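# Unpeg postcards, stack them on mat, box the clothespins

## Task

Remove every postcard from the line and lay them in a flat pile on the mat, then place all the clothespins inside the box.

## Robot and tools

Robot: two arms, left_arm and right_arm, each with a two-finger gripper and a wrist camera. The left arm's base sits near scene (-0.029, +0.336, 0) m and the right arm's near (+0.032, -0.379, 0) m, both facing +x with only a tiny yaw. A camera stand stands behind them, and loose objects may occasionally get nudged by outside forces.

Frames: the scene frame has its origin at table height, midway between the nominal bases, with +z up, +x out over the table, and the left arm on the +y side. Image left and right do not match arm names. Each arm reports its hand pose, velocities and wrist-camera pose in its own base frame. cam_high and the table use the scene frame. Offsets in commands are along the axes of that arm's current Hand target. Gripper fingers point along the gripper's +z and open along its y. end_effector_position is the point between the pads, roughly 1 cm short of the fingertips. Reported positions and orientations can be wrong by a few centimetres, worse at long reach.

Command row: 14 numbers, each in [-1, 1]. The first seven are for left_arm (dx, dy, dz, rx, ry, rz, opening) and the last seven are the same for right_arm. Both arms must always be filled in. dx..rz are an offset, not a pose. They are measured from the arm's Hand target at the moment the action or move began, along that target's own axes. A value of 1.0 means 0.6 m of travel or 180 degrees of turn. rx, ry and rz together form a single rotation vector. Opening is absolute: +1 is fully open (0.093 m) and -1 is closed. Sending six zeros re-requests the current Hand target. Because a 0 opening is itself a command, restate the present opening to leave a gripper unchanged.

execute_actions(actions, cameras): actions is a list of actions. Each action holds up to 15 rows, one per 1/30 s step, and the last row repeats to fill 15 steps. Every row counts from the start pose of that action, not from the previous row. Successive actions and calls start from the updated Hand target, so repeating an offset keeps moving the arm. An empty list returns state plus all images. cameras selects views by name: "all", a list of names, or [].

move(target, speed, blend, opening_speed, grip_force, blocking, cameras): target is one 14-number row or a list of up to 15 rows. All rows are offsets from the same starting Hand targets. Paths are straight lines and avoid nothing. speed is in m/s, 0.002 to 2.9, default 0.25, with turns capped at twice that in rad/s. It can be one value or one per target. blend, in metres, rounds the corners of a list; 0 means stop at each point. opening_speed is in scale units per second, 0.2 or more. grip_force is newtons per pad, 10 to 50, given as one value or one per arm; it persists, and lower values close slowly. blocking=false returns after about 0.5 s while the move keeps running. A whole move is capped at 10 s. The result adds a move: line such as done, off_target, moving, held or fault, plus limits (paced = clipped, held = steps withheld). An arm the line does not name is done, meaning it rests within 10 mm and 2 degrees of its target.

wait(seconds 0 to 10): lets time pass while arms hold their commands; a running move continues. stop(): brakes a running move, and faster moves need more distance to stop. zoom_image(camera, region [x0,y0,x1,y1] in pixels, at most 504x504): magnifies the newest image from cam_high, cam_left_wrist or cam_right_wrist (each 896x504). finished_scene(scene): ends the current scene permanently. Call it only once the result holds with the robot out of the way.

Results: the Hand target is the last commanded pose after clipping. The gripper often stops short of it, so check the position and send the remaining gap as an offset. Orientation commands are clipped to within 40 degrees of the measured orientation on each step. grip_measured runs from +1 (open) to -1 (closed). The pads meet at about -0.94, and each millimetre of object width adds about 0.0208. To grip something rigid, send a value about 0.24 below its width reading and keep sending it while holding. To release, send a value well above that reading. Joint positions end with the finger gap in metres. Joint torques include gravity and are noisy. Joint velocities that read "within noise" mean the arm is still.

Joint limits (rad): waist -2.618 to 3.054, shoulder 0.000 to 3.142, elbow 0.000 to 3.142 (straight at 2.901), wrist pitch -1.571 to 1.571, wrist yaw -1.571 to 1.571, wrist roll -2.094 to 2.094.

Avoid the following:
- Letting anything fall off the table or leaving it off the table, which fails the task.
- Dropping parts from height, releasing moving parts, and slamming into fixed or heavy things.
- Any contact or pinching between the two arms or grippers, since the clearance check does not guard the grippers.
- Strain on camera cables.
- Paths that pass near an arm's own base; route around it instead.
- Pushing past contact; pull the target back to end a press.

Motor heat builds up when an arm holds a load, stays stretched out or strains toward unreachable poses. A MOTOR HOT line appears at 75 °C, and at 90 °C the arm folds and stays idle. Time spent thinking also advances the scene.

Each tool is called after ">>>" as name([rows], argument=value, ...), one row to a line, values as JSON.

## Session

>>> execute_actions(actions=[])

>>> zoom_image(camera="cam_high", region=[340, 190, 600, 490])

Scene clock: 0.00 s.
left_arm: end_effector_position=(+0.3875, +0.0704, +0.0809) grip_measured=+1.000 end_effector_quat_wxyz=(+0.567, -0.154, +0.805, +0.085) | right_arm: end_effector_position=(+0.3692, -0.0124, +0.0646) grip_measured=+1.000 end_effector_quat_wxyz=(+0.555, +0.050, +0.830, +0.032)
Joint positions: left_arm=[0.075 1.622 0.381 0.879 -0.248 -0.133 0.093] | right_arm=[-0.056 1.58 0.279 0.908 -0.05 0.098 0.093]
Joint velocities: within noise
Joint torques (N m): no reading
Heat: left arm: 41 °C; right arm: 44 °C.
Hand target: left_arm +0.3890, +0.0705, +0.0838; +0.570, -0.155, +0.803, +0.085 | right_arm +0.3713, -0.0125, +0.0685; +0.559, +0.050, +0.827, +0.032
Tool commands: left_gripper/opening=+1.0 right_gripper/opening=+1.0
camera_calibration:
cam_left_wrist: T_world_to_cam=[[0.376276, -0.925043, 0.0520773, -0.0863853], [-0.689247, -0.317039, -0.651479, 0.373473], [0.619157, 0.209242, -0.756877, -0.101999], [0, 0, 0, 1]] pos_world=[0.353074, 0.0598379, 0.170608]
cam_right_wrist: T_world_to_cam=[[-0.0395319, -0.994397, -0.0980356, 0.00897701], [-0.740617, 0.0950212, -0.665175, 0.355488], [0.670763, 0.0463112, -0.740224, -0.113898], [0, 0, 0, 1]] pos_world=[0.340034, -0.0195775, 0.153032]

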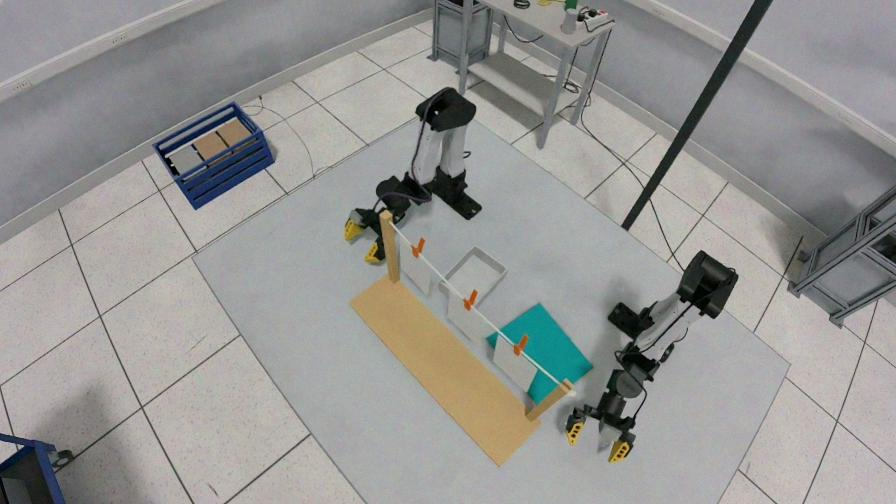

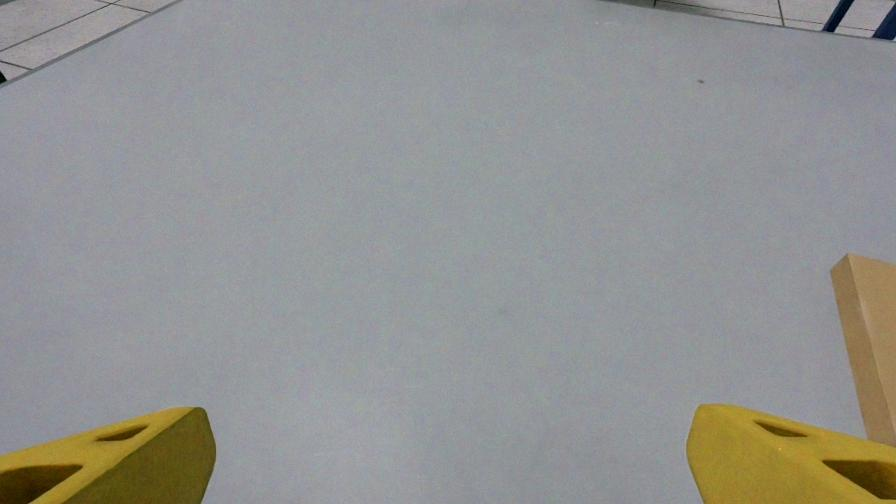

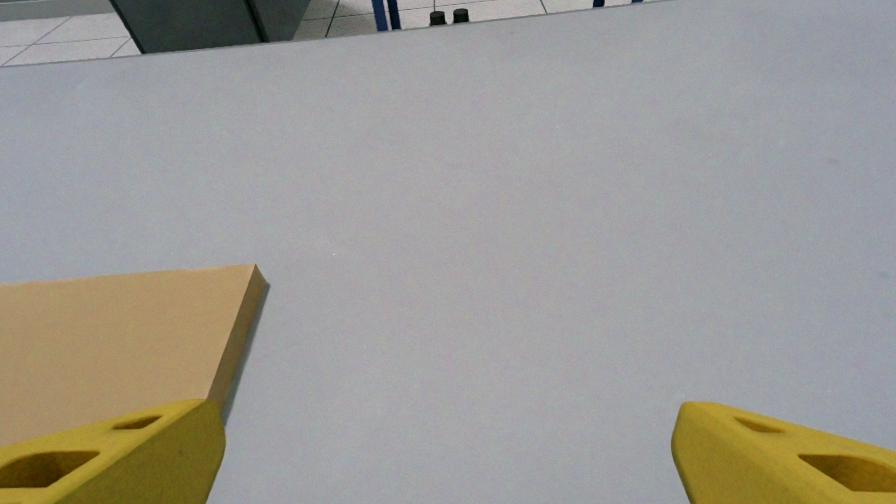

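Scaled by 1.680 from the camera's 896x504 image, which has a finer 1280x720 frame.

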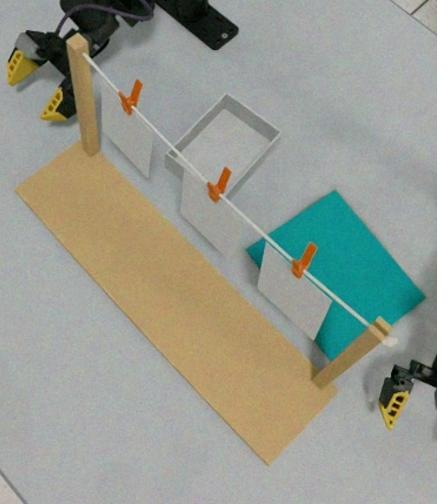

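>>> move([
  [-0.2813,-0.042,-0.2798,0.1976,-0.0432,0.0399,-0.3,-0.4318,0.0717,-0.3038,-0.2149,0.0129,-0.102,1.0],
  [-0.1502,-0.4613,-0.3983,0.3952,-0.0863,0.0798,-0.3,-0.4573,0.2763,-0.2705,-0.4297,0.0258,-0.204,1.0],
  [0.0085,-0.6938,-0.3442,0.3952,-0.0863,0.0798,-0.3,-0.3987,0.2983,-0.2303,-0.4297,0.0258,-0.204,1.0],
], speed=[0.25,0.25,0.15], blend=[0.05,0.05,0], cameras=["all"])

Scene clock: 39.97 s.
left_arm: end_effector_position=(+0.3431, -0.3800, +0.1571) grip_measured=-0.299 end_effector_quat_wxyz=(+0.625, +0.316, +0.643, -0.309) | right_arm: end_effector_position=(+0.3373, +0.1349, +0.3685) grip_measured=+1.000 end_effector_quat_wxyz=(+0.440, -0.537, +0.625, +0.357)
Joint positions: left_arm=[-0.797 1.931 0.794 1.109 0.118 0.001 0.031] | right_arm=[-0.064 1.764 2.052 -1.567 -1.188 -1.287 0.093]
Joint torques (N m): left_arm=[-0.17 -9.48 10.22 2.01 -0.07 0.01] | right_arm=[0.77 -7.12 4.68 0.76 -0.7 -0.33]
Heat: left arm: 45 °C; right arm: 46 °C.
Hand target: left_arm +0.3475, -0.3852, +0.1652; +0.635, +0.311, +0.635, -0.311 | right_arm +0.3398, +0.1371, +0.3599; +0.419, -0.549, +0.621, +0.370
Off the commanded pose: left_arm 0.010 m, 2 deg | right_arm 0.009 m, 3 deg.
joint sent to its limit (right arm) — joint 4 (wrist pitch), lower limit. The joint targets still meet the commanded pose.
move: off_target (right_arm)
camera_calibration:
cam_left_wrist: T_world_to_cam=[[-0.775822, -0.630402, 0.0263345, 0.021023], [-0.339344, 0.381709, -0.859735, 0.427922], [0.531926, -0.675938, -0.510062, -0.267884], [0, 0, 0, 1]] pos_world=[0.304017, -0.331161, 0.230708]
cam_right_wrist: T_world_to_cam=[[0.986261, -0.160401, 0.0395057, -0.32517], [-0.089539, -0.720033, -0.688139, 0.418765], [0.138824, 0.675147, -0.724503, 0.214563], [0, 0, 0, 1]] pos_world=[0.328412, 0.104505, 0.456466]

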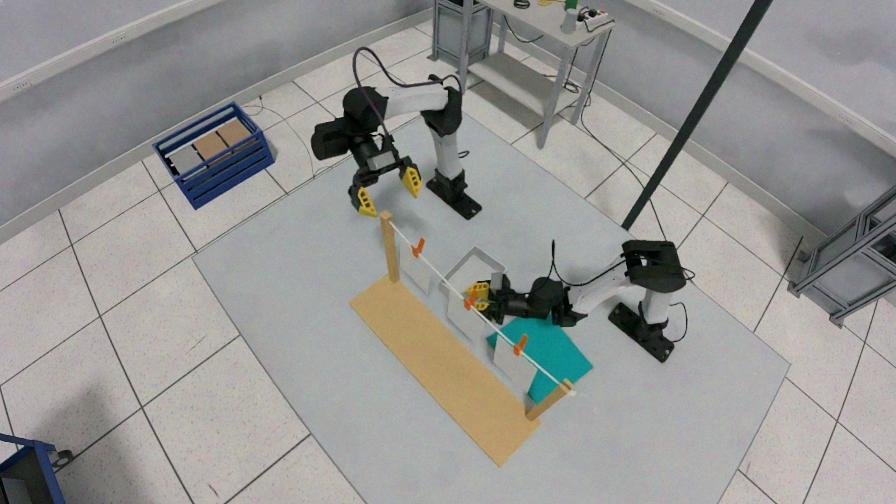

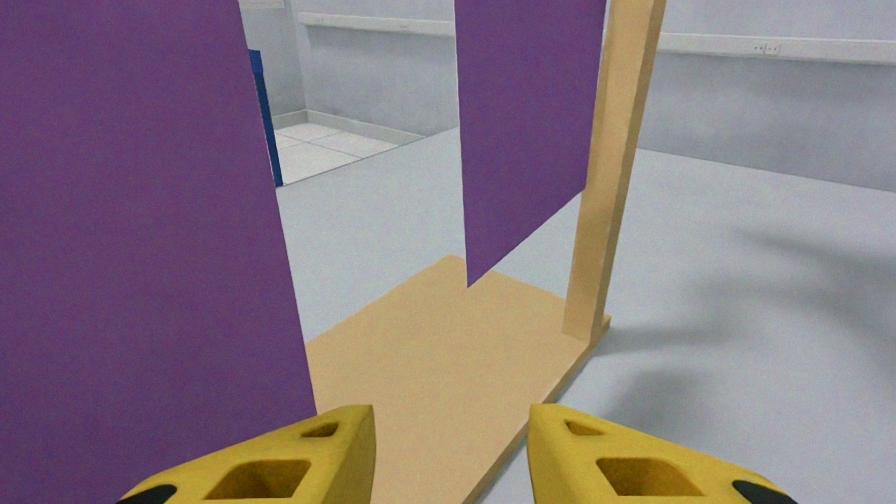

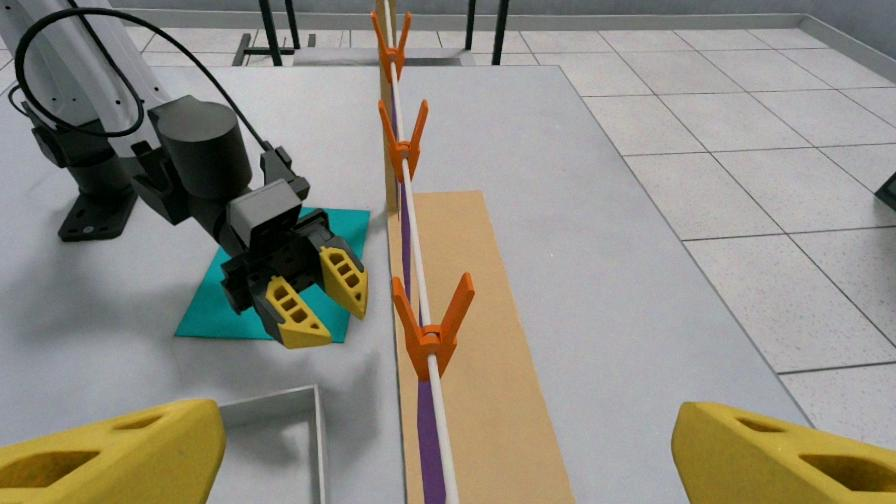

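>>> move(target=[0,-0.0217,0.0667,0,0,0,-0.3,0,0,0,0,0,0,1.0], speed=0.1, cameras=["cam_left_wrist"])

Scene clock: 78.80 s.
left_arm: end_effector_position=(+0.3579, -0.4194, +0.1636) grip_measured=-0.299 end_effector_quat_wxyz=(+0.633, +0.313, +0.635, -0.312) | right_arm: end_effector_position=(+0.3373, +0.1349, +0.3685) grip_measured=+1.000 end_effector_quat_wxyz=(+0.440, -0.537, +0.625, +0.357)
Joint positions: left_arm=[-0.842 2.034 0.97 1.061 0.074 0.001 0.031] | right_arm=[-0.064 1.764 2.052 -1.567 -1.188 -1.287 0.093]
Joint torques (N m): left_arm=[-0.2 -10.54 10.74 1.82 -0.09 0.01] | right_arm=[0.9 -7.12 4.79 0.77 -0.68 -0.34]
Heat: left arm: 49 °C; right arm: 46 °C.
Hand target: left_arm +0.3617, -0.4248, +0.1654; +0.635, +0.311, +0.635, -0.311 | right_arm +0.3398, +0.1371, +0.3599; +0.419, -0.549, +0.621, +0.370
Off the commanded pose: left_arm 0.007 m, 0 deg | right_arm 0.009 m, 3 deg.
joint sent to its limit (right arm) — joint 4 (wrist pitch), lower limit. The joint targets still meet the commanded pose.
move: off_target (right_arm)
camera_calibration:
cam_left_wrist: T_world_to_cam=[[-0.776237, -0.629982, 0.0240556, 0.00818361], [-0.324981, 0.367149, -0.871544, 0.44426], [0.540225, -0.684342, -0.489727, -0.308904], [0, 0, 0, 1]] pos_world=[0.317606, -0.36935, 0.235716]
Images, in order (width x height): cam_left_wrist 896x504.

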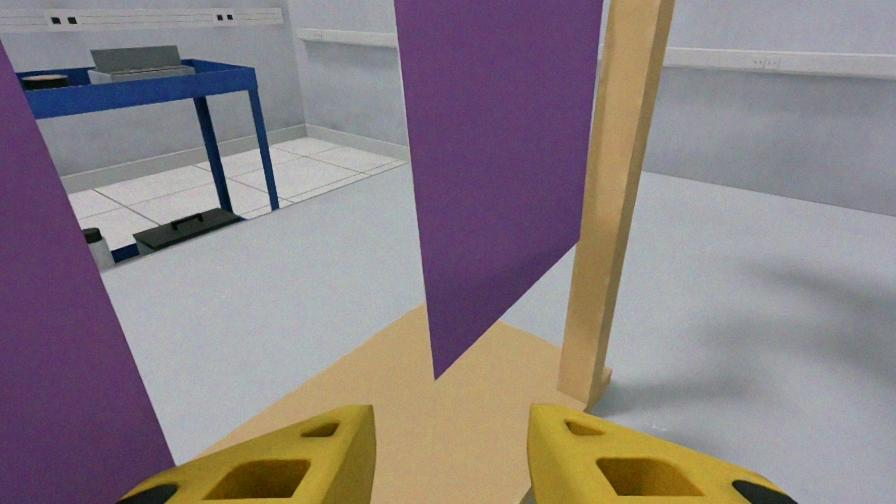

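>>> move(target=[0,-0.0113,0.09,0,0,0,-0.19,0,0,0,0,0,0,1.0], speed=0.08, cameras=["cam_left_wrist","cam_right_wrist"])

Scene clock: 96.13 s.
left_arm: end_effector_position=(+0.3871, -0.4652, +0.1639) grip_measured=-0.191 end_effector_quat_wxyz=(+0.633, +0.313, +0.636, -0.311) | right_arm: end_effector_position=(+0.3373, +0.1349, +0.3685) grip_measured=+1.000 end_effector_quat_wxyz=(+0.440, -0.537, +0.625, +0.357)
Joint positions: left_arm=[-0.863 2.183 1.232 0.947 0.051 0.001 0.036] | right_arm=[-0.064 1.764 2.052 -1.567 -1.188 -1.287 0.093]
Joint torques (N m): left_arm=[-0.4 -12.29 11.52 1.83 -0.08 0.02] | right_arm=[1.05 -7.19 4.82 0.78 -0.63 -0.37]
Heat: left arm: 50 °C; right arm: 46 °C.
Hand target: left_arm +0.3895, -0.4717, +0.1653; +0.635, +0.311, +0.635, -0.311 | right_arm +0.3398, +0.1371, +0.3599; +0.419, -0.549, +0.621, +0.370
Off the commanded pose: left_arm 0.007 m, 0 deg | right_arm 0.009 m, 3 deg.
joint sent to its limit (right arm) — joint 4 (wrist pitch), lower limit. The joint targets still meet the commanded pose.
move: off_target (right_arm)
camera_calibration:
cam_left_wrist: T_world_to_cam=[[-0.774816, -0.631732, 0.0239963, 0.000634923], [-0.32619, 0.36698, -0.871164, 0.471094], [0.541535, -0.682819, -0.490406, -0.355554], [0, 0, 0, 1]] pos_world=[0.346703, -0.41526, 0.236019]
cam_right_wrist: T_world_to_cam=[[0.986261, -0.160401, 0.0395057, -0.32517], [-0.089539, -0.720033, -0.688139, 0.418765], [0.138824, 0.675147, -0.724503, 0.214563], [0, 0, 0, 1]] pos_world=[0.328412, 0.104505, 0.456466]
Images, in order (width x height): cam_left_wrist 896x504, cam_right_wrist 896x504.

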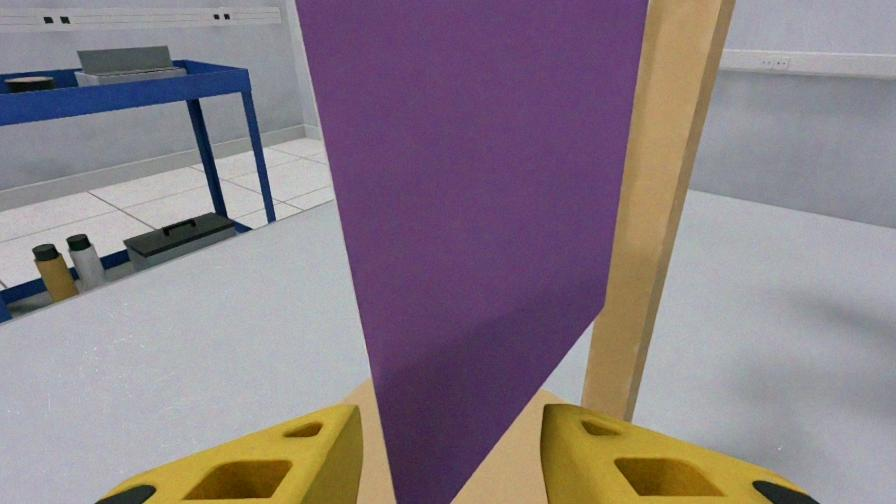

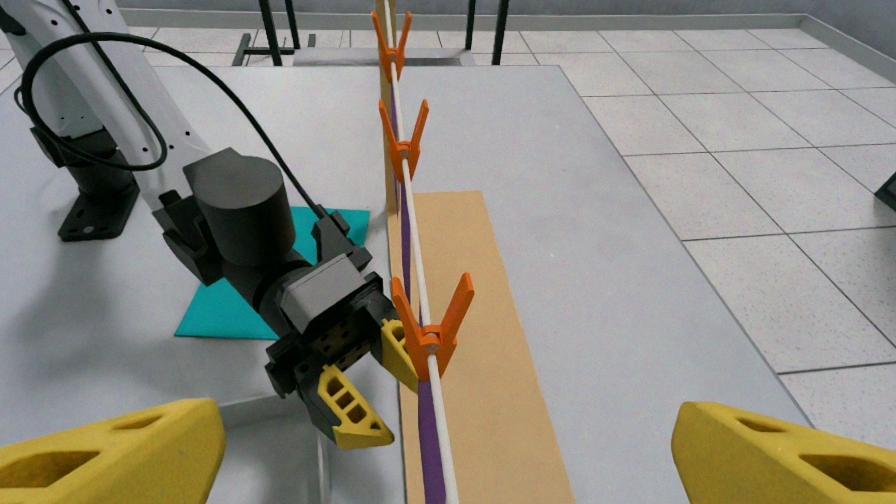

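>>> move(target=[0,0,0,0,0,0,-1.0,0,0,0,0,0,0,1.0], grip_force=[20, 50], cameras=["cam_left_wrist","cam_right_wrist"])

Scene clock: 125.03 s.
left_arm: end_effector_position=(+0.3871, -0.4652, +0.1638) grip_measured=-0.973 end_effector_quat_wxyz=(+0.633, +0.313, +0.636, -0.311) | right_arm: end_effector_position=(+0.3373, +0.1349, +0.3685) grip_measured=+1.000 end_effector_quat_wxyz=(+0.440, -0.537, +0.625, +0.357)
Joint positions: left_arm=[-0.863 2.183 1.232 0.946 0.051 0.001 0] | right_arm=[-0.064 1.764 2.052 -1.567 -1.188 -1.287 0.093]
Joint torques (N m): left_arm=[-0.42 -12.29 11.51 1.83 -0.09 0.01] | right_arm=[0.94 -7.08 4.68 0.77 -0.65 -0.34]
Heat: left arm: 53 °C; right arm: 46 °C.
Hand target: left_arm +0.3895, -0.4717, +0.1654; +0.635, +0.311, +0.635, -0.311 | right_arm +0.3398, +0.1371, +0.3599; +0.419, -0.549, +0.621, +0.370
Off the commanded pose: left_arm 0.007 m, 0 deg | right_arm 0.009 m, 3 deg.
joint sent to its limit (right arm) — joint 4 (wrist pitch), lower limit. The joint targets still meet the commanded pose.
grip_force (N): 20, 50
move: off_target (right_arm)
camera_calibration:
cam_left_wrist: T_world_to_cam=[[-0.774776, -0.63178, 0.0239997, 0.000599857], [-0.326414, 0.367207, -0.870984, 0.471225], [0.541457, -0.682651, -0.490725, -0.355382], [0, 0, 0, 1]] pos_world=[0.346703, -0.41526, 0.23602]
cam_right_wrist: T_world_to_cam=[[0.986261, -0.160401, 0.0395057, -0.32517], [-0.089539, -0.720033, -0.688139, 0.418765], [0.138824, 0.675147, -0.724503, 0.214563], [0, 0, 0, 1]] pos_world=[0.328412, 0.104505, 0.456466]
Images, in order (width x height): cam_left_wrist 896x504, cam_right_wrist 896x504.

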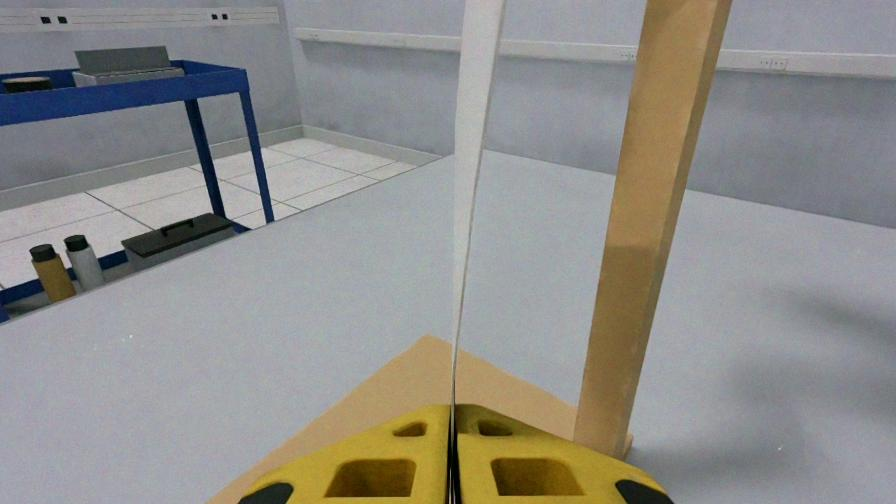

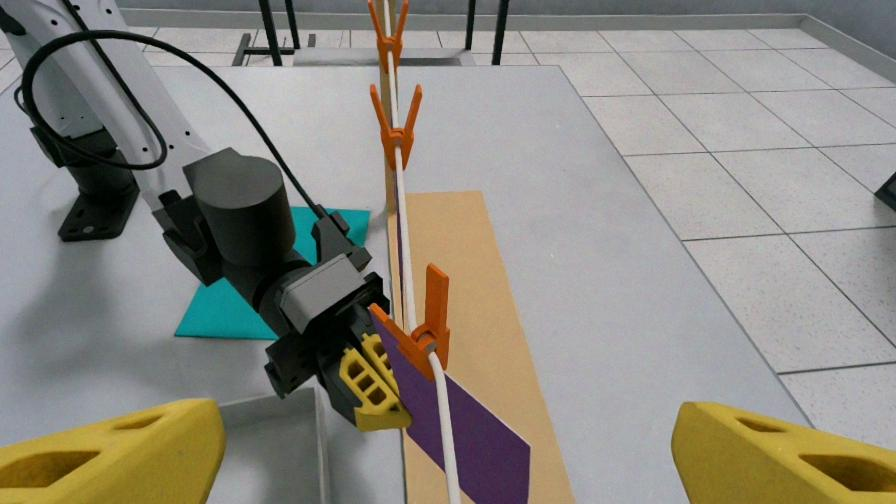

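>>> move(target=[0,-0.0108,-0.0172,0.0667,0,0,-1.0,0,0,0,0,0,0,1.0], speed=0.05, cameras=["cam_left_wrist","cam_right_wrist"])

>>> zoom_image(camera="cam_right_wrist", region=[330, 60, 580, 504])

Scene clock: 159.60 s.
left_arm: end_effector_position=(+0.3743, -0.4685, +0.1639) grip_measured=-0.973 end_effector_quat_wxyz=(+0.598, +0.376, +0.601, -0.374) | right_arm: end_effector_position=(+0.3373, +0.1349, +0.3685) grip_measured=+1.000 end_effector_quat_wxyz=(+0.440, -0.537, +0.625, +0.357)
Joint positions: left_arm=[-0.812 2.183 1.232 0.946 0.306 0.001 0] | right_arm=[-0.064 1.764 2.052 -1.567 -1.188 -1.287 0.093]
Joint torques (N m): left_arm=[1.07 -13.52 9.31 1.89 0.12 0.01] | right_arm=[0.99 -7.21 4.72 0.78 -0.66 -0.36]
Heat: left arm: 56 °C; right arm: 46 °C.
Hand target: left_arm +0.3781, -0.4674, +0.1654; +0.599, +0.375, +0.599, -0.375 | right_arm +0.3398, +0.1371, +0.3599; +0.419, -0.549, +0.621, +0.370
Off the commanded pose: left_arm 0.004 m, 0 deg | right_arm 0.009 m, 3 deg.
joint sent to its limit (right arm) — joint 4 (wrist pitch), lower limit. The joint targets still meet the commanded pose.
grip_force (N): 20, 50
move: off_target (right_arm)
camera_calibration:
cam_left_wrist: T_world_to_cam=[[-0.886899, -0.461279, 0.0251183, 0.110285], [-0.245843, 0.425249, -0.871048, 0.465328], [0.391115, -0.778707, -0.490556, -0.339473], [0, 0, 0, 1]] pos_world=[0.344982, -0.411358, 0.236022]
cam_right_wrist: T_world_to_cam=[[0.986261, -0.160401, 0.0395057, -0.32517], [-0.089539, -0.720033, -0.688139, 0.418765], [0.138824, 0.675147, -0.724503, 0.214563], [0, 0, 0, 1]] pos_world=[0.328412, 0.104505, 0.456466]
Images, in order (width x height): cam_left_wrist 896x504, cam_right_wrist 896x504.

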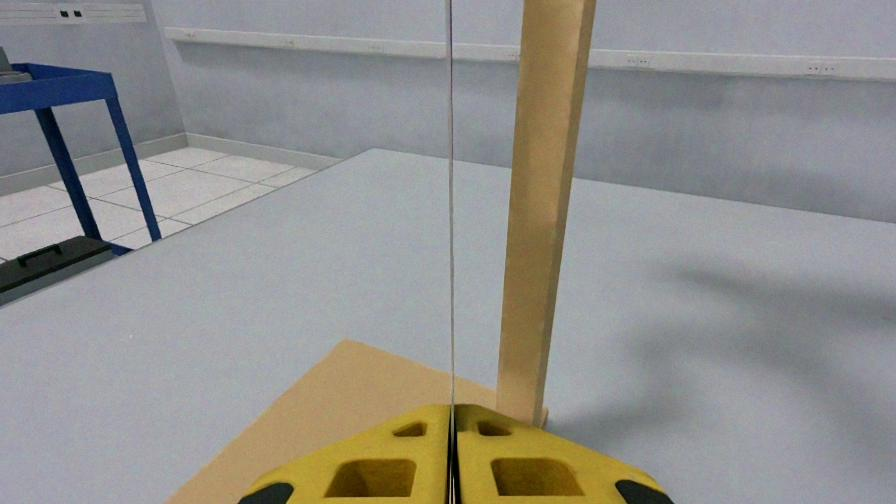

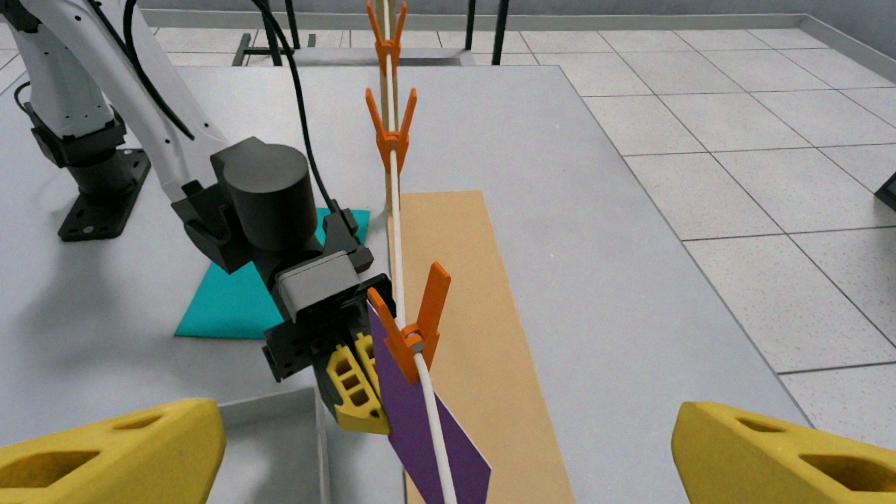

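Scaled by 1.135 from the camera's 896x504 image, which has a finer 1280x720 frame.

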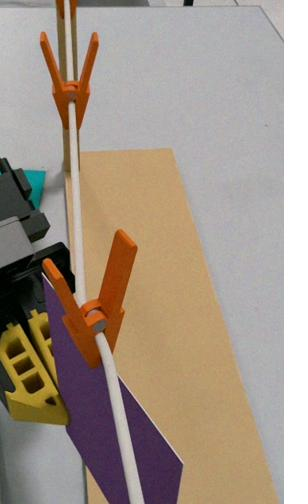

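>>> move(target=[0,0.0213,0.0065,0.0556,0,0,-1.0,0,0,0,0,0,0,1.0], speed=0.05, cameras=["cam_left_wrist","cam_right_wrist"])

Scene clock: 186.30 s.
left_arm: end_effector_position=(+0.3845, -0.4642, +0.1637) grip_measured=-0.973 end_effector_quat_wxyz=(+0.562, +0.426, +0.567, -0.425) | right_arm: end_effector_position=(+0.3373, +0.1349, +0.3685) grip_measured=+1.000 end_effector_quat_wxyz=(+0.440, -0.537, +0.625, +0.357)
Joint positions: left_arm=[-0.729 2.231 1.321 0.904 0.564 0.001 0] | right_arm=[-0.064 1.764 2.052 -1.567 -1.188 -1.287 0.093]
Joint torques (N m): left_arm=[1.09 -12.74 11.47 1.75 0.13 0.02] | right_arm=[0.84 -7.12 4.71 0.77 -0.67 -0.35]
Heat: left arm: 59 °C; right arm: 46 °C.
Hand target: left_arm +0.3913, -0.4653, +0.1652; +0.564, +0.426, +0.564, -0.426 | right_arm +0.3398, +0.1371, +0.3599; +0.419, -0.549, +0.621, +0.370
Off the commanded pose: left_arm 0.007 m, 0 deg | right_arm 0.009 m, 3 deg.
joint sent to its limit (right arm) — joint 4 (wrist pitch), lower limit. The joint targets still meet the commanded pose.
grip_force (N): 20, 50
move: off_target (right_arm)
camera_calibration:
cam_left_wrist: T_world_to_cam=[[-0.953528, -0.300061, 0.0273371, 0.221405], [-0.170396, 0.462196, -0.870253, 0.453834], [0.248494, -0.834469, -0.491846, -0.311002], [0, 0, 0, 1]] pos_world=[0.36573, -0.402846, 0.235933]
cam_right_wrist: T_world_to_cam=[[0.986261, -0.160401, 0.0395057, -0.32517], [-0.089539, -0.720033, -0.688139, 0.418765], [0.138824, 0.675147, -0.724503, 0.214563], [0, 0, 0, 1]] pos_world=[0.328412, 0.104505, 0.456466]
Images, in order (width x height): cam_left_wrist 896x504, cam_right_wrist 896x504.

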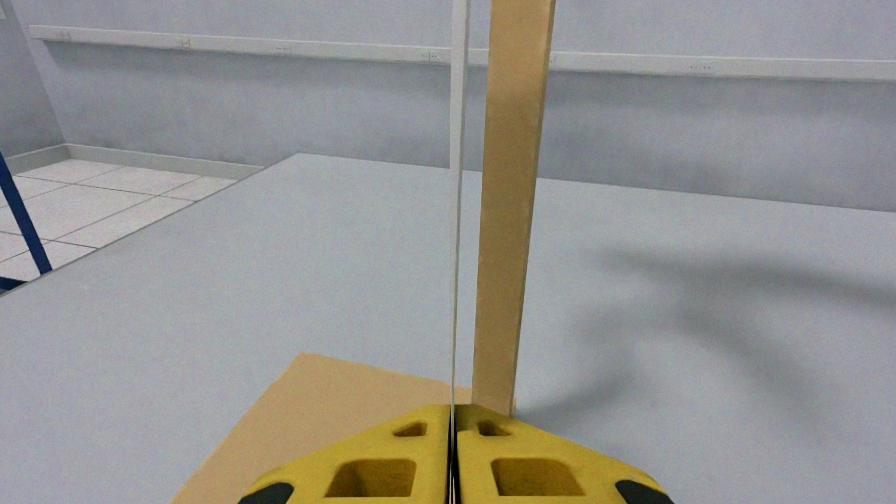

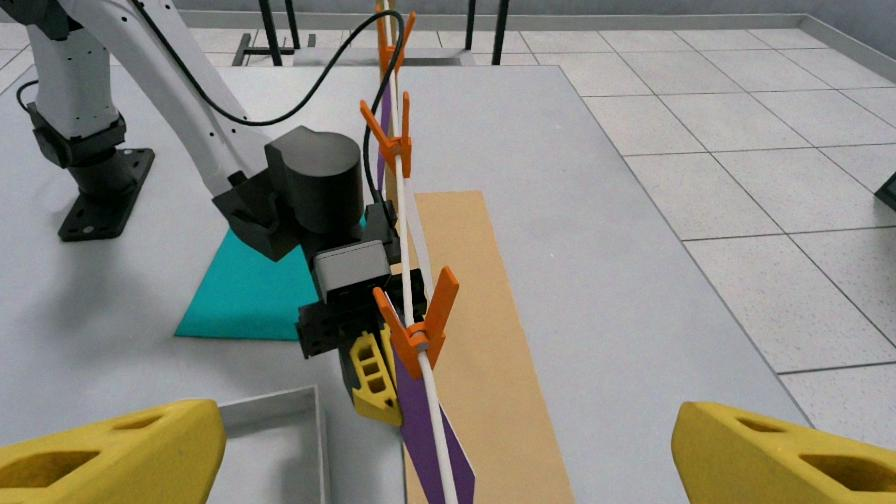

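>>> move(target=[0,0,0,0,0,0,-1.0,0.0155,0.0243,0.1788,-0.0257,0,-0.0104,1.0], speed=0.1, cameras=["cam_right_wrist"])

Scene clock: 208.07 s.
left_arm: end_effector_position=(+0.3844, -0.4642, +0.1637) grip_measured=-0.973 end_effector_quat_wxyz=(+0.562, +0.426, +0.567, -0.426) | right_arm: end_effector_position=(+0.3438, +0.2344, +0.3009) grip_measured=+1.000 end_effector_quat_wxyz=(-0.391, +0.570, -0.604, -0.396)
Joint positions: left_arm=[-0.729 2.231 1.321 0.904 0.564 0.001 0] | right_arm=[0.227 1.743 1.723 -1.012 -1.11 -0.946 0.093]
Joint torques (N m): left_arm=[1.09 -12.74 11.44 1.75 0.13 0.01] | right_arm=[0.46 -13.56 5.48 1.39 -0.55 -0.01]
Heat: left arm: 59 °C; right arm: 46 °C.
Hand target: left_arm +0.3914, -0.4653, +0.1652; +0.564, +0.426, +0.564, -0.426 | right_arm +0.3372, +0.2342, +0.3112; -0.403, +0.575, -0.597, -0.388
Off the commanded pose: left_arm 0.007 m, 0 deg | right_arm 0.012 m, 2 deg.
grip_force (N): 20, 50
move: off_target (right_arm)
camera_calibration:
cam_right_wrist: T_world_to_cam=[[0.999389, -0.0278138, -0.0211765, -0.330314], [-0.0348342, -0.741432, -0.670124, 0.425224], [0.00293779, 0.670452, -0.741947, 0.150585], [0, 0, 0, 1]] pos_world=[0.344483, 0.205127, 0.389684]
Images, in order (width x height): cam_right_wrist 896x504.

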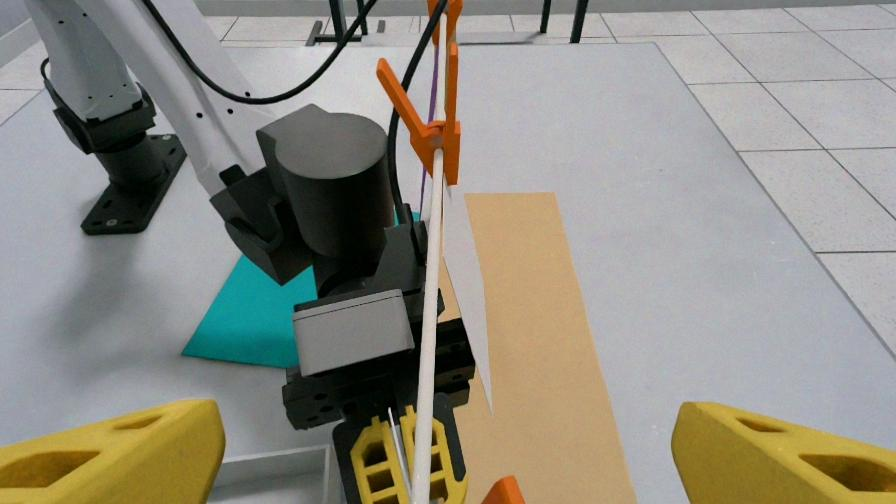

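>>> move(target=[0,0,0,0,0,0,-1.0,0,0.01,-0.0167,0,0,0,0.3], speed=0.06, opening_speed=0.8, cameras=["cam_right_wrist"])

Scene clock: 218.97 s.
left_arm: end_effector_position=(+0.3844, -0.4642, +0.1637) grip_measured=-0.973 end_effector_quat_wxyz=(+0.562, +0.426, +0.567, -0.426) | right_arm: end_effector_position=(+0.3380, +0.2298, +0.3064) grip_measured=+0.303 end_effector_quat_wxyz=(-0.391, +0.570, -0.605, -0.394)
Joint positions: left_arm=[-0.729 2.231 1.321 0.904 0.564 0.001 0] | right_arm=[0.219 1.721 1.723 -1.042 -1.11 -0.958 0.06]
Joint torques (N m): left_arm=[1.1 -12.74 11.45 1.75 0.13 0.02] | right_arm=[-0.84 -13 5.41 1.16 -0.69 -0.35]
Heat: left arm: 59 °C; right arm: 47 °C.
Hand target: left_arm +0.3914, -0.4653, +0.1652; +0.564, +0.426, +0.564, -0.426 | right_arm +0.3309, +0.2251, +0.3149; -0.403, +0.575, -0.597, -0.388
Off the commanded pose: left_arm 0.007 m, 0 deg | right_arm 0.012 m, 2 deg.
grip_force (N): 20, 50
move: off_target (right_arm)
camera_calibration:
cam_right_wrist: T_world_to_cam=[[0.999333, -0.0315576, -0.018398, -0.324555], [-0.0357652, -0.742816, -0.66854, 0.425401], [0.00743114, 0.668752, -0.743449, 0.157044], [0, 0, 0, 1]] pos_world=[0.338386, 0.200729, 0.395181]
Images, in order (width x height): cam_right_wrist 896x504.

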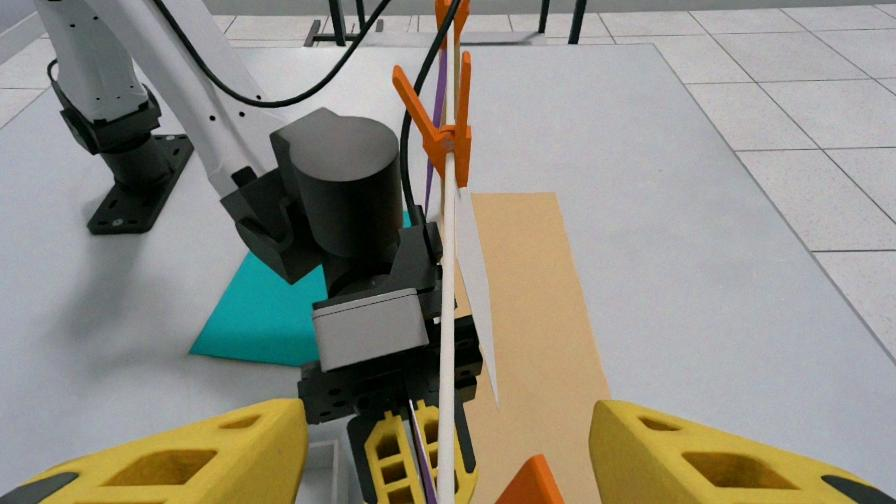

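>>> move(target=[0,0,0,0,0,0,-1.0,0,0.003,0,0,0,0,-0.45], speed=0.06, opening_speed=0.6, cameras=["cam_right_wrist"])

>>> zoom_image(camera="cam_right_wrist", region=[300, 300, 620, 504])

Scene clock: 230.30 s.
left_arm: end_effector_position=(+0.3844, -0.4642, +0.1635) grip_measured=-0.973 end_effector_quat_wxyz=(+0.562, +0.426, +0.567, -0.426) | right_arm: end_effector_position=(+0.3364, +0.2294, +0.3048) grip_measured=-0.444 end_effector_quat_wxyz=(-0.390, +0.570, -0.607, -0.395)
Joint positions: left_arm=[-0.729 2.231 1.321 0.903 0.564 0.001 0] | right_arm=[0.219 1.717 1.713 -1.042 -1.11 -0.959 0.024]
Joint torques (N m): left_arm=[1.09 -12.75 11.45 1.75 0.13 0.01] | right_arm=[-0.73 -13.19 5.42 1.16 -0.7 -0.34]
Heat: left arm: 59 °C; right arm: 49 °C.
Hand target: left_arm +0.3914, -0.4653, +0.1652; +0.564, +0.426, +0.564, -0.426 | right_arm +0.3291, +0.2251, +0.3150; -0.403, +0.575, -0.597, -0.388
Off the commanded pose: left_arm 0.007 m, 0 deg | right_arm 0.013 m, 2 deg.
grip_force (N): 20, 50
move: off_target (right_arm)
camera_calibration:
cam_right_wrist: T_world_to_cam=[[0.999228, -0.031469, -0.0235312, -0.32145], [-0.0391372, -0.743614, -0.667463, 0.425085], [0.00350625, 0.667868, -0.744271, 0.157898], [0, 0, 0, 1]] pos_world=[0.337285, 0.200528, 0.393683]
Images, in order (width x height): cam_right_wrist 896x504.

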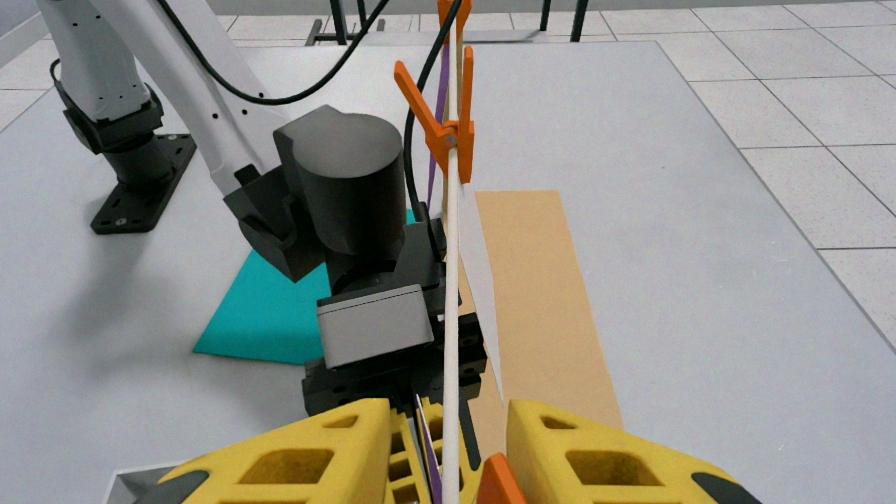

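Scaled by 1.575 from the camera's 896x504 image, which has a finer 1280x720 frame.

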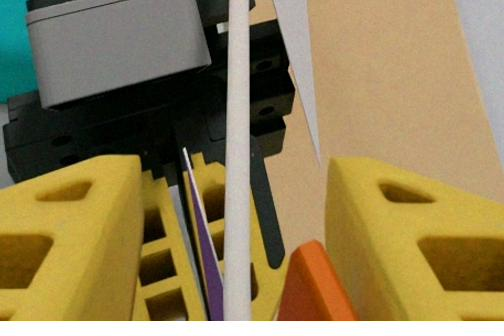

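>>> move(target=[0,0,0,0,0,0,-1.0,0,0,0,0,0,0,-0.7], opening_speed=0.4, cameras=["cam_right_wrist","cam_left_wrist"])

>>> zoom_image(camera="cam_right_wrist", region=[300, 300, 620, 504])

Scene clock: 238.27 s.
left_arm: end_effector_position=(+0.3844, -0.4642, +0.1635) grip_measured=-0.973 end_effector_quat_wxyz=(+0.562, +0.426, +0.567, -0.426) | right_arm: end_effector_position=(+0.3364, +0.2294, +0.3048) grip_measured=-0.672 end_effector_quat_wxyz=(-0.390, +0.570, -0.607, -0.395)
Joint positions: left_arm=[-0.729 2.231 1.321 0.903 0.564 0.001 0] | right_arm=[0.219 1.717 1.713 -1.042 -1.11 -0.959 0.013]
Joint torques (N m): left_arm=[1.09 -12.77 11.45 1.75 0.14 0.02] | right_arm=[-0.62 -13.23 5.49 1.16 -0.68 -0.29]
Heat: left arm: 59 °C; right arm: 52 °C.
Hand target: left_arm +0.3914, -0.4653, +0.1652; +0.564, +0.426, +0.564, -0.426 | right_arm +0.3291, +0.2251, +0.3150; -0.403, +0.575, -0.597, -0.388
Off the commanded pose: left_arm 0.007 m, 0 deg | right_arm 0.013 m, 2 deg.
grip_force (N): 20, 50
move: off_target (right_arm)
camera_calibration:
cam_left_wrist: T_world_to_cam=[[-0.953626, -0.29971, 0.0277844, 0.221482], [-0.170764, 0.462698, -0.869914, 0.454007], [0.247866, -0.834317, -0.49242, -0.310622], [0, 0, 0, 1]] pos_world=[0.365731, -0.402845, 0.235836]
cam_right_wrist: T_world_to_cam=[[0.999228, -0.031469, -0.0235312, -0.32145], [-0.0391372, -0.743614, -0.667463, 0.425085], [0.00350625, 0.667868, -0.744271, 0.157898], [0, 0, 0, 1]] pos_world=[0.337285, 0.200528, 0.393683]
Images, in order (width x height): cam_left_wrist 896x504, cam_right_wrist 896x504.

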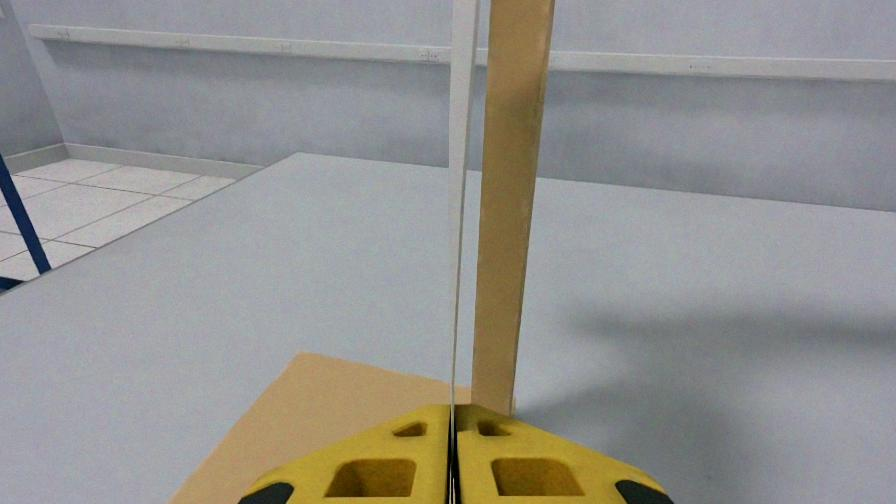

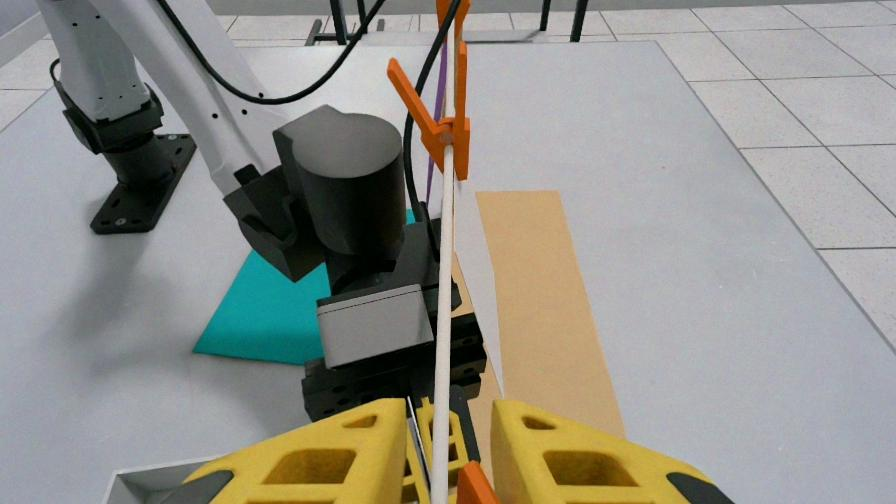

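Scaled by 1.575 from the camera's 896x504 image, which has a finer 1280x720 frame.

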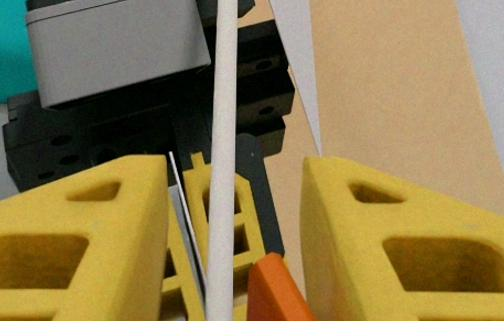

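>>> move([
  [0,0,0,0,0,0,-1.0,0,0,0,0,0,0,-0.1],
  [0,0,0,0,0,0,-1.0,-0.0167,0,-0.01,0,0,0,-0.1],
  [0,0,0,0,0,0,-1.0,-0.0167,0,-0.01,0,0,0,-0.7],
], speed=0.06, opening_speed=0.7, cameras=["cam_right_wrist"])

>>> zoom_image(camera="cam_right_wrist", region=[300, 300, 620, 504])

Scene clock: 252.13 s.
left_arm: end_effector_position=(+0.3843, -0.4642, +0.1634) grip_measured=-0.973 end_effector_quat_wxyz=(+0.562, +0.427, +0.567, -0.426) | right_arm: end_effector_position=(+0.3322, +0.2269, +0.3075) grip_measured=-0.673 end_effector_quat_wxyz=(-0.381, +0.566, -0.613, -0.399)
Joint positions: left_arm=[-0.729 2.231 1.321 0.903 0.565 0.001 0] | right_arm=[0.215 1.717 1.733 -1.094 -1.11 -0.967 0.013]
Joint torques (N m): left_arm=[1.09 -12.74 11.47 1.76 0.13 0.01] | right_arm=[-0.77 -12.23 8.76 1.05 -0.73 -0.34]
Heat: left arm: 59 °C; right arm: 56 °C.
Hand target: left_arm +0.3913, -0.4653, +0.1652; +0.564, +0.426, +0.564, -0.426 | right_arm +0.3290, +0.2233, +0.3265; -0.403, +0.575, -0.597, -0.388
Off the commanded pose: left_arm 0.007 m, 0 deg | right_arm 0.020 m, 4 deg.
grip_force (N): 20, 50
move: off_target (right_arm); target 3's new opening was sent with right_arm's hand 0.020 m and 4 deg from that target
camera_calibration:
cam_right_wrist: T_world_to_cam=[[0.998402, -0.0326612, -0.0461264, -0.309669], [-0.0550243, -0.748147, -0.661248, 0.429213], [-0.0129122, 0.662729, -0.748748, 0.169561], [0, 0, 0, 1]] pos_world=[0.334981, 0.198627, 0.396491]
Images, in order (width x height): cam_right_wrist 896x504.

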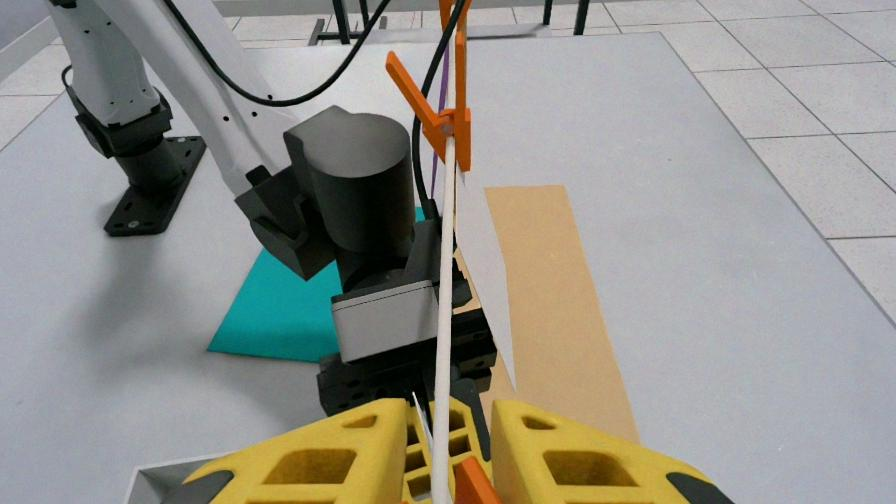

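Scaled by 1.575 from the camera's 896x504 image, which has a finer 1280x720 frame.

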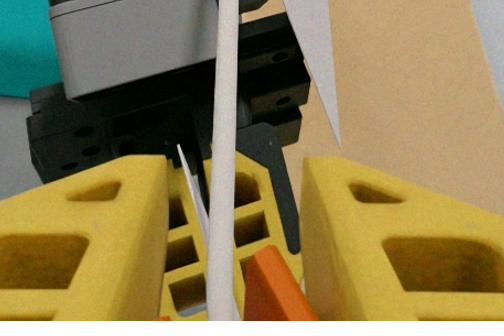

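>>> move([
  [0,0,0,0,0,0,-1.0,0,0,0,0,0,0,0.3],
  [0,0.0122,0.0012,0.0611,0,0,-1.0,0,0,0,0,0,0,0.3],
], speed=0.05, opening_speed=1.0, cameras=["cam_right_wrist","cam_left_wrist","cam_high"])

Scene clock: 294.27 s.
left_arm: end_effector_position=(+0.3910, -0.4646, +0.1641) grip_measured=-0.973 end_effector_quat_wxyz=(+0.519, +0.478, +0.523, -0.478) | right_arm: end_effector_position=(+0.3319, +0.2268, +0.3073) grip_measured=+0.297 end_effector_quat_wxyz=(-0.380, +0.566, -0.613, -0.399)
Joint positions: left_arm=[-0.667 2.31 1.466 0.838 0.818 0.001 0] | right_arm=[0.215 1.717 1.733 -1.096 -1.11 -0.967 0.059]
Joint torques (N m): left_arm=[1.28 -13.48 11.66 1.63 0.14 0.01] | right_arm=[-0.72 -12.19 8.77 1.1 -0.69 -0.34]
Heat: left arm: 60 °C; right arm: 60 °C.
Hand target: left_arm +0.3985, -0.4641, +0.1651; +0.521, +0.478, +0.521, -0.478 | right_arm +0.3290, +0.2233, +0.3265; -0.403, +0.575, -0.597, -0.388
Off the commanded pose: left_arm 0.008 m, 0 deg | right_arm 0.020 m, 4 deg.
grip_force (N): 20, 50
move: off_target (right_arm)
camera_calibration:
cam_left_wrist: T_world_to_cam=[[-0.993303, -0.111981, 0.0284688, 0.330167], [-0.0796375, 0.485007, -0.870877, 0.430751], [0.0837138, -0.867311, -0.490676, -0.26372], [0, 0, 0, 1]] pos_world=[0.384337, -0.400672, 0.23633]
cam_right_wrist: T_world_to_cam=[[0.998279, -0.0326221, -0.0487295, -0.308512], [-0.0567102, -0.748541, -0.660659, 0.429477], [-0.0149239, 0.662286, -0.749103, 0.170454], [0, 0, 0, 1]] pos_world=[0.33488, 0.198527, 0.396392]

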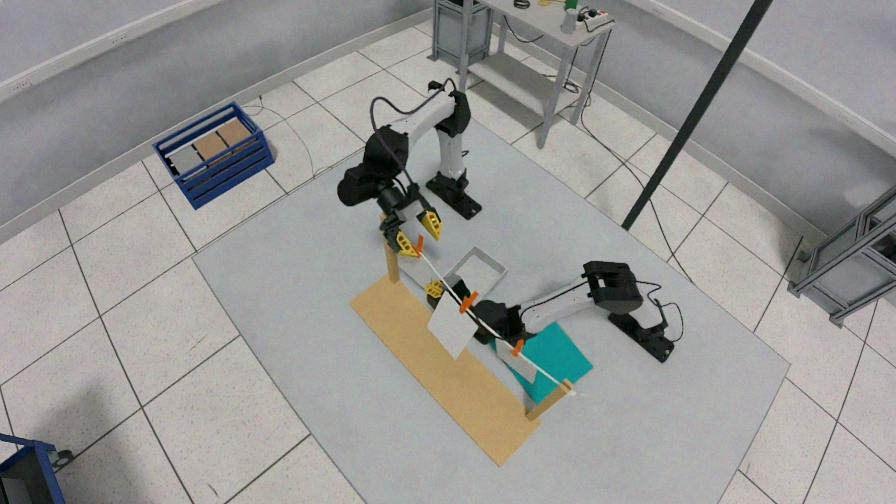

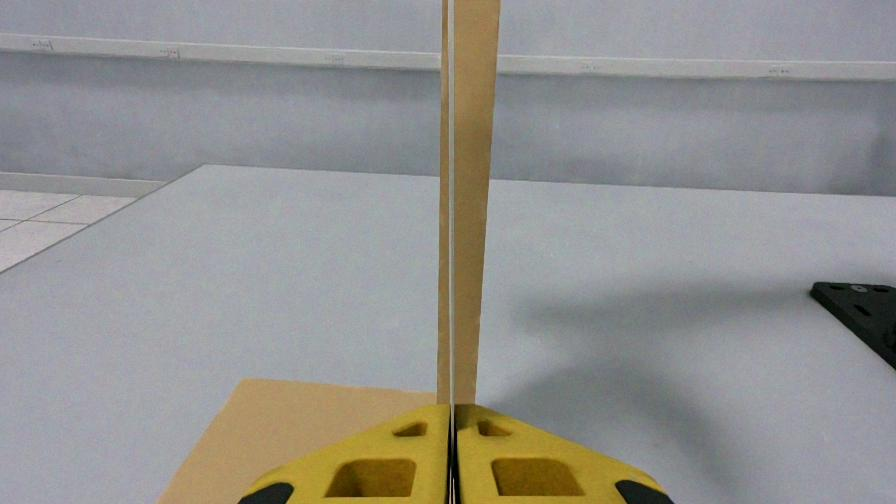

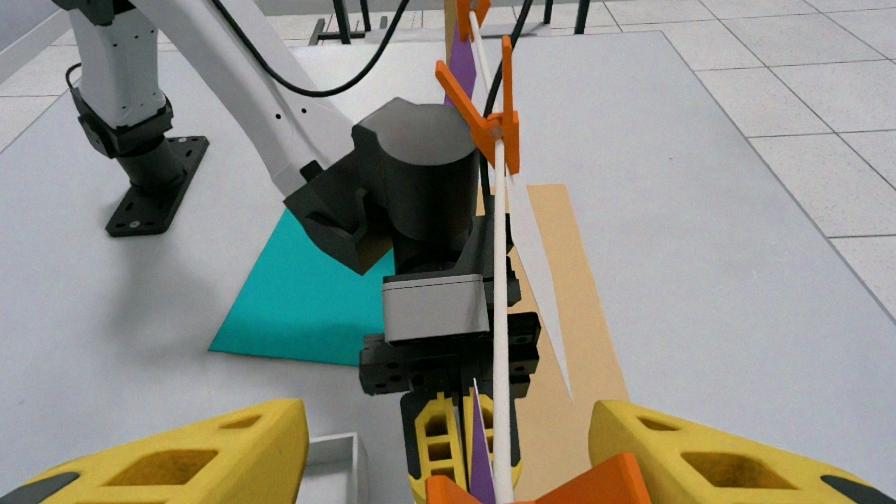

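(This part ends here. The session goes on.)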